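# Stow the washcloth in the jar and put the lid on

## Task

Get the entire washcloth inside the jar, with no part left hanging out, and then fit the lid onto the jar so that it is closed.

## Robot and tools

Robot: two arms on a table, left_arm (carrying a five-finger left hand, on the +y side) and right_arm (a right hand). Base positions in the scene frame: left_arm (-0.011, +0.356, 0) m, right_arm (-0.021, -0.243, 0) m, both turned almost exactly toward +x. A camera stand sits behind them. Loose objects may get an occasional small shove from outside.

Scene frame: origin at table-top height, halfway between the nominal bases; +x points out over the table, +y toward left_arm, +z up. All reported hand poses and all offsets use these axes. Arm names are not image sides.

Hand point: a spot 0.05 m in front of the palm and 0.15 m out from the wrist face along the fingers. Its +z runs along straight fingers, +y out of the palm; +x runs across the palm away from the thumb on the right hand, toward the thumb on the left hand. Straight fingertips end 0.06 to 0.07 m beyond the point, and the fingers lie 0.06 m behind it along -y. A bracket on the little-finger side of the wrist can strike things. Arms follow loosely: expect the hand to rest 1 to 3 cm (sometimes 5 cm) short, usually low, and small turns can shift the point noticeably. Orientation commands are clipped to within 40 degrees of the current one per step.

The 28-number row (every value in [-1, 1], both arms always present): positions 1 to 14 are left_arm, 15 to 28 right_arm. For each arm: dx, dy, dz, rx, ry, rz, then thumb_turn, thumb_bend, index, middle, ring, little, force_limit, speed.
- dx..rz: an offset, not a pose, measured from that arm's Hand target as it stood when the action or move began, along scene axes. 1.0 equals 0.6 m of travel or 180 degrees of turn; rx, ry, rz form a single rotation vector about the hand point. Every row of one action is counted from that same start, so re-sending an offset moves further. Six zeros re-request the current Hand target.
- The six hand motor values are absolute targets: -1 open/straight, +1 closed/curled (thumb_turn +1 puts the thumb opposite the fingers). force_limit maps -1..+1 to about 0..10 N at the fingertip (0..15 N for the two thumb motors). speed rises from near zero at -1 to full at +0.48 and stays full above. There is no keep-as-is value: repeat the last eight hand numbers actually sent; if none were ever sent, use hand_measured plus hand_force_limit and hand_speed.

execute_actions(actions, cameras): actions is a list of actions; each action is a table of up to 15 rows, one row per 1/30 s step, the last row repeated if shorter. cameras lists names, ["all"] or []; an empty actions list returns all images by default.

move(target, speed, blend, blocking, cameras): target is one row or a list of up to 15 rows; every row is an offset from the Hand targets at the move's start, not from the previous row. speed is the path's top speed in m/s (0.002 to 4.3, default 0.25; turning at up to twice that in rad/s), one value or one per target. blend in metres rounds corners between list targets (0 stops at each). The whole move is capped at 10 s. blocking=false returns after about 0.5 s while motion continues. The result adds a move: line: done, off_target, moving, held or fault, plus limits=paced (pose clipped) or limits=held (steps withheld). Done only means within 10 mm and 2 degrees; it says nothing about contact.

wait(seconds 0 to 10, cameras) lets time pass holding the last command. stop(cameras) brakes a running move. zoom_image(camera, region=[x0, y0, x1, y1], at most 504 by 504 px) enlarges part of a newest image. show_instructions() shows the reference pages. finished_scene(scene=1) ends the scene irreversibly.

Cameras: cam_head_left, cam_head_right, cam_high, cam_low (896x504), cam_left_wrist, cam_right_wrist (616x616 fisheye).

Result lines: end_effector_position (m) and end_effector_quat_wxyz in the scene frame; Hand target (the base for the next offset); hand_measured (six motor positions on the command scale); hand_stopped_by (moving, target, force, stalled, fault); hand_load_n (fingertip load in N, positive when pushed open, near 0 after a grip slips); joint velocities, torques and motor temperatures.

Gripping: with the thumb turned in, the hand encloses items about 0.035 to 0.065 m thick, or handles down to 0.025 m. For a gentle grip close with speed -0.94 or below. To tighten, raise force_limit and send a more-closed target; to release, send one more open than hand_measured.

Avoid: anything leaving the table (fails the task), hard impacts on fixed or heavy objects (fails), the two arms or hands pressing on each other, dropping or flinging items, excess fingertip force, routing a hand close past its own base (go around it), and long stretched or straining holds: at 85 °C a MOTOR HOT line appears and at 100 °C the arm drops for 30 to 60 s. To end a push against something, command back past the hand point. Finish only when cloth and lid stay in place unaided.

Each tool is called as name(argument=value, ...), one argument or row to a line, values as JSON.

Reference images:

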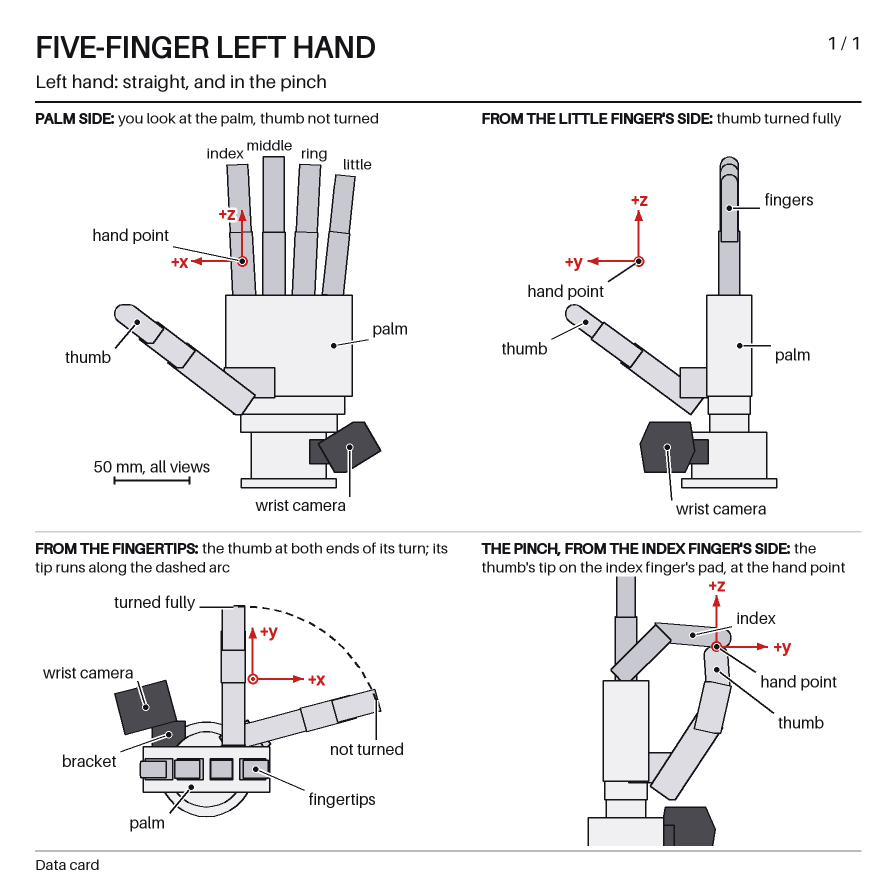

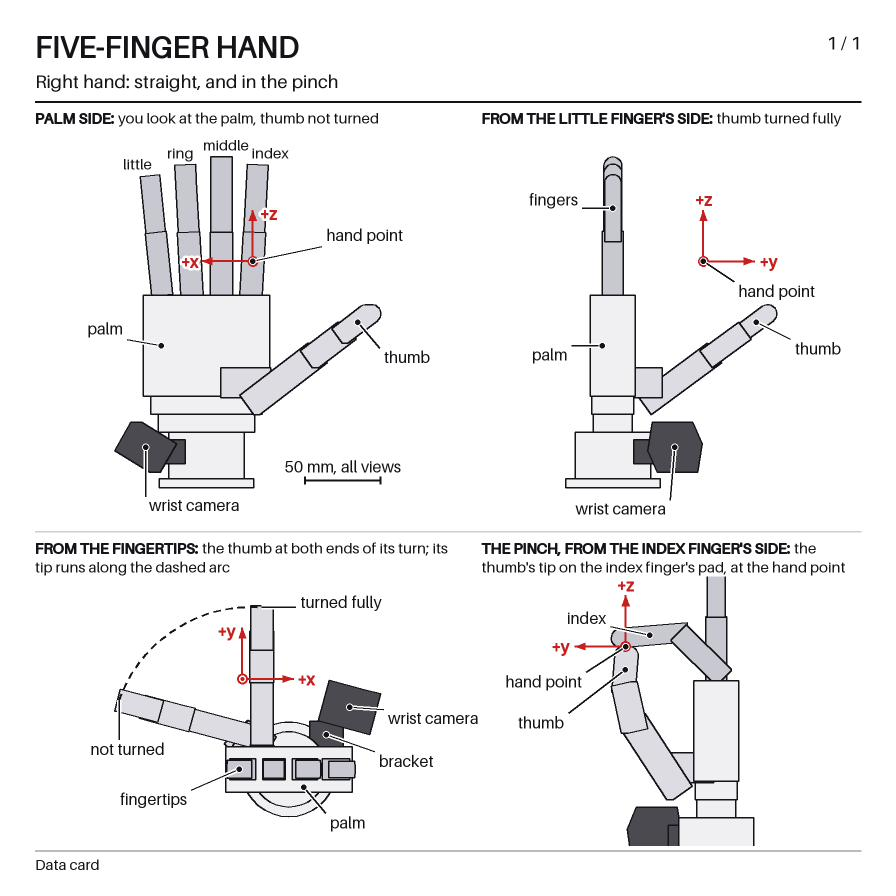

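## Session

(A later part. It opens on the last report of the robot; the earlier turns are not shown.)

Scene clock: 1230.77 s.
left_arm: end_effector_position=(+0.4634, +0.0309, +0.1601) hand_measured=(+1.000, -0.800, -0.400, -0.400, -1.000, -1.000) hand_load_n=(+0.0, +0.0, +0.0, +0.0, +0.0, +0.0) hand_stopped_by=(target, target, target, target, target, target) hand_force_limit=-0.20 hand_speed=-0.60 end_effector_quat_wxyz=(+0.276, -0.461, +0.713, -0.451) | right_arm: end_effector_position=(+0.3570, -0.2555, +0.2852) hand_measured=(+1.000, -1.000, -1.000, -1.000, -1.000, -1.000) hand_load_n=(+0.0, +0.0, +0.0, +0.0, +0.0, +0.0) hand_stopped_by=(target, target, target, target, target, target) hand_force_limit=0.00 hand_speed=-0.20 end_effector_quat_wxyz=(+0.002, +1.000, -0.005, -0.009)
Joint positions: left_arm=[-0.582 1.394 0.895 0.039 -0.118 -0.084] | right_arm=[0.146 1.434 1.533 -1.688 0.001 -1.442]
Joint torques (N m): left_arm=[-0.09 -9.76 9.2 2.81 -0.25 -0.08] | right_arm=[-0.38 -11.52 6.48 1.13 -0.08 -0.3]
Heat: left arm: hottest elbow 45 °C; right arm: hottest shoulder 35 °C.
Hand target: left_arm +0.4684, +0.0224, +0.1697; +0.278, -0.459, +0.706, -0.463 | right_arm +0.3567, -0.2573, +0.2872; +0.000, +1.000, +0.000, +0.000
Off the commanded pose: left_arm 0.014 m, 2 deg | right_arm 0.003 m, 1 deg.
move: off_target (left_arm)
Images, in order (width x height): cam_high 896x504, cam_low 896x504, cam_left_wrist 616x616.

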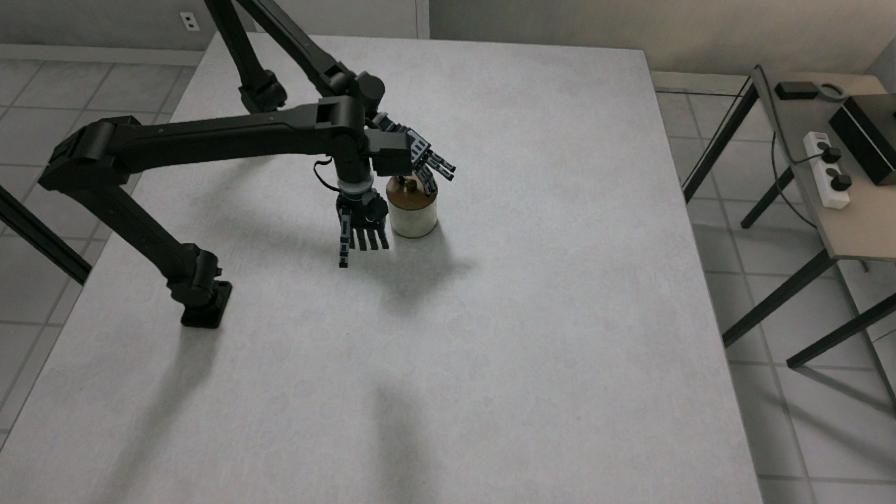

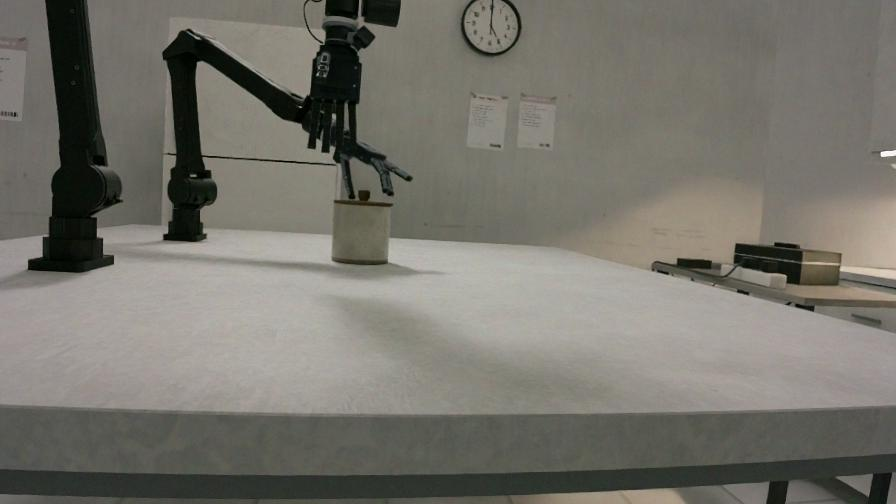

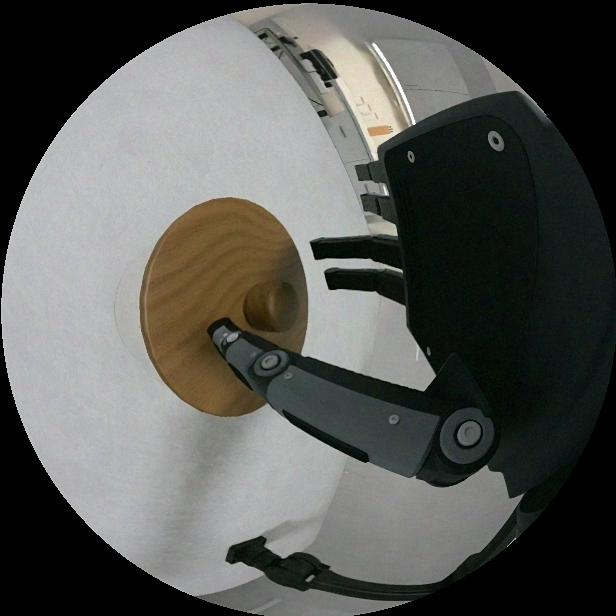

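Released and seated. Now lift the left hand straight up and away.

move(
  target=[
    [0.0, 0, 0.14, 0,0,0, 1, -0.8, -0.4, -0.4, -1, -1, -0.2, -0.6, 0.0, 0.0, 0.0, 0,0,0, 1, -1, -1, -1, -1, -1, 0.0, -0.2],
    [0.0, 0.3, 0.2, 0,0,0, 1, -0.8, -0.4, -0.4, -1, -1, -0.2, -0.6, 0.0, 0.0, 0.0, 0,0,0, 1, -1, -1, -1, -1, -1, 0.0, -0.2],
  ],
  speed=[0.08,0.2],
  blend=[0.02,0],
  cameras=["cam_low","cam_high","cam_head_left","cam_head_right"],
)

zoom_image(
  camera="cam_low",
  region=[320, 160, 420, 280],
)

zoom_image(
  camera="cam_head_left",
  region=[350, 190, 440, 280],
)

zoom_image(
  camera="cam_high",
  region=[370, 150, 450, 240],
)

Scene clock: 1243.23 s.
left_arm: end_effector_position=(+0.4677, +0.1986, +0.2812) hand_measured=(+1.000, -0.800, -0.400, -0.400, -1.000, -1.000) hand_load_n=(+0.0, +0.0, +0.0, +0.0, +0.0, +0.0) hand_stopped_by=(target, target, target, target, target, target) hand_force_limit=-0.20 hand_speed=-0.60 end_effector_quat_wxyz=(+0.272, -0.462, +0.706, -0.462) | right_arm: end_effector_position=(+0.3570, -0.2555, +0.2852) hand_measured=(+1.000, -1.000, -1.000, -1.000, -1.000, -1.000) hand_load_n=(+0.0, +0.0, +0.0, +0.0, +0.0, +0.0) hand_stopped_by=(target, target, target, target, target, target) hand_force_limit=0.00 hand_speed=-0.20 end_effector_quat_wxyz=(+0.002, +1.000, -0.005, -0.009)
Joint positions: left_arm=[-0.17 1.12 0.985 -0.32 0.264 0.08] | right_arm=[0.146 1.434 1.533 -1.688 0.001 -1.442]
Joint torques (N m): left_arm=[1.38 -7.47 10.03 1.83 0.17 0.1] | right_arm=[-0.44 -11.58 6.48 1.11 -0.08 -0.3]
Heat: left arm: hottest elbow 46 °C; right arm: hottest shoulder 35 °C.
Hand target: left_arm +0.4684, +0.2025, +0.2897; +0.278, -0.459, +0.705, -0.463 | right_arm +0.3567, -0.2573, +0.2872; +0.000, +1.000, +0.000, +0.000
Off the commanded pose: left_arm 0.009 m, 1 deg | right_arm 0.003 m, 1 deg.
move: done
Images, in order (width x height): cam_head_left 896x504, cam_head_right 896x504, cam_high 896x504, cam_low 896x504.

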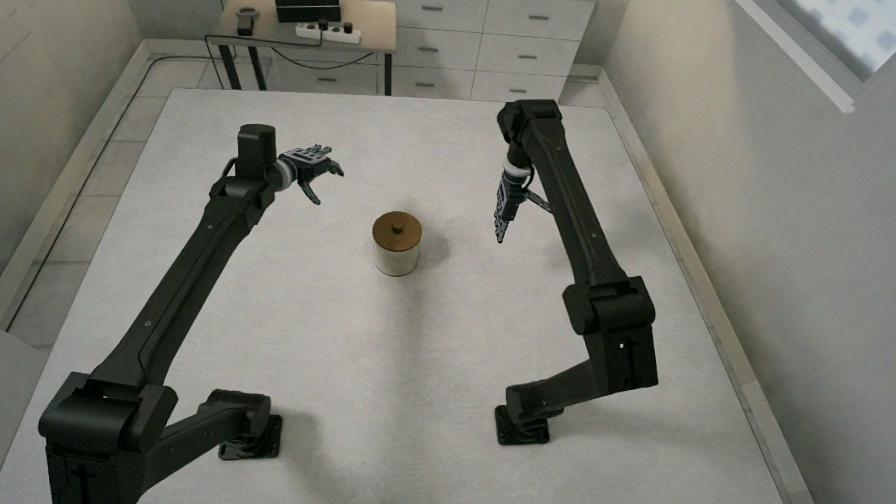

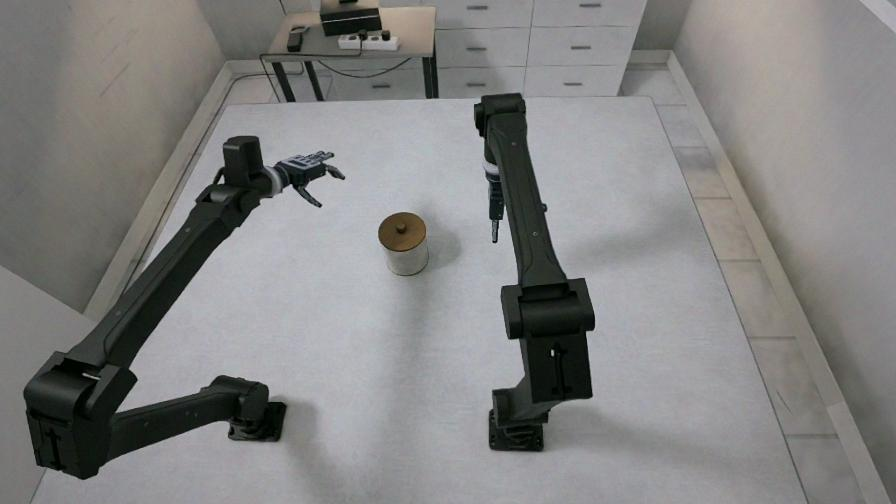

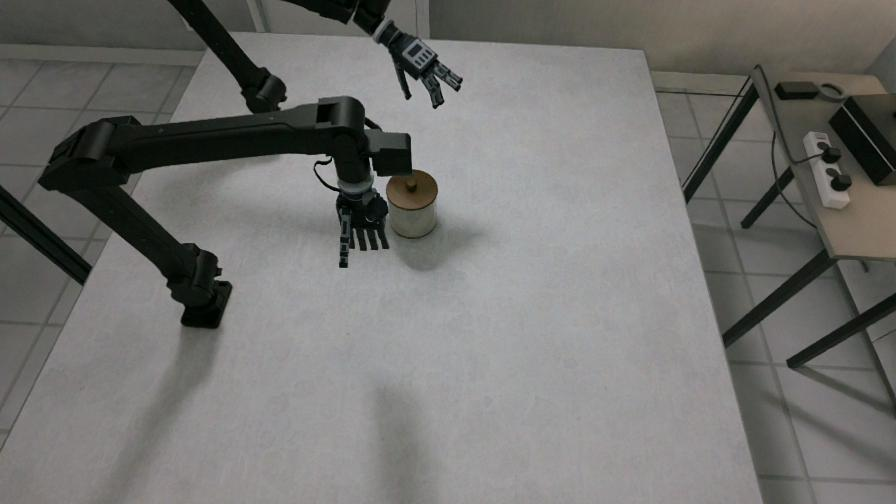

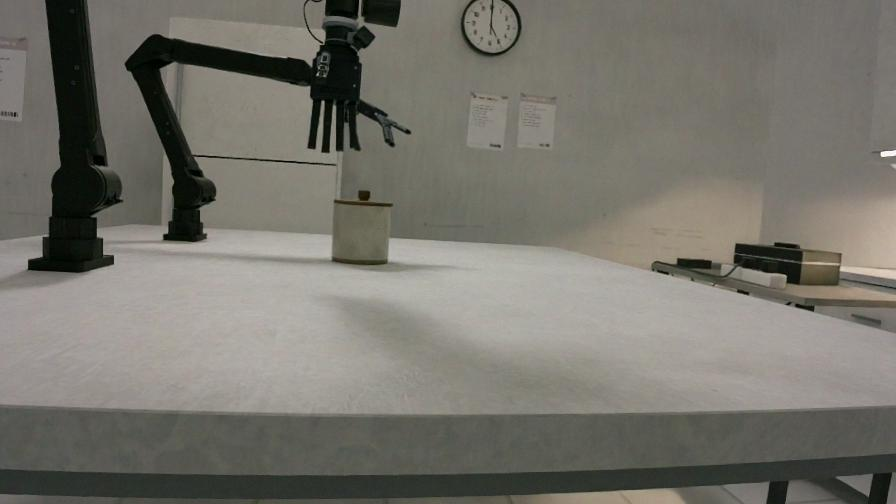

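Scaled by 4.200 from the camera's 896x504 image, which has a finer 1280x720 frame.

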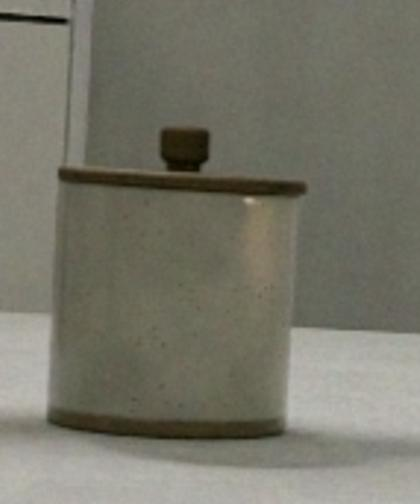

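Scaled by 5.600 from the camera's 896x504 image, which has a finer 1280x720 frame.

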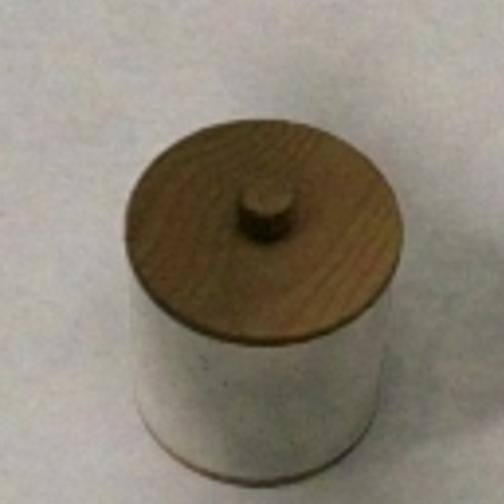

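Scaled by 5.600 from the camera's 896x504 image, which has a finer 1280x720 frame.

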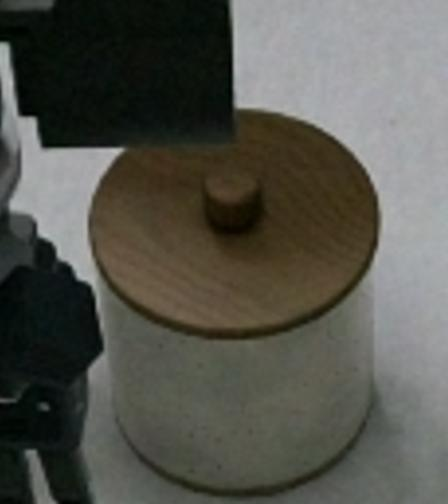

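finished_scene(
)

The scene is finished: the task was done.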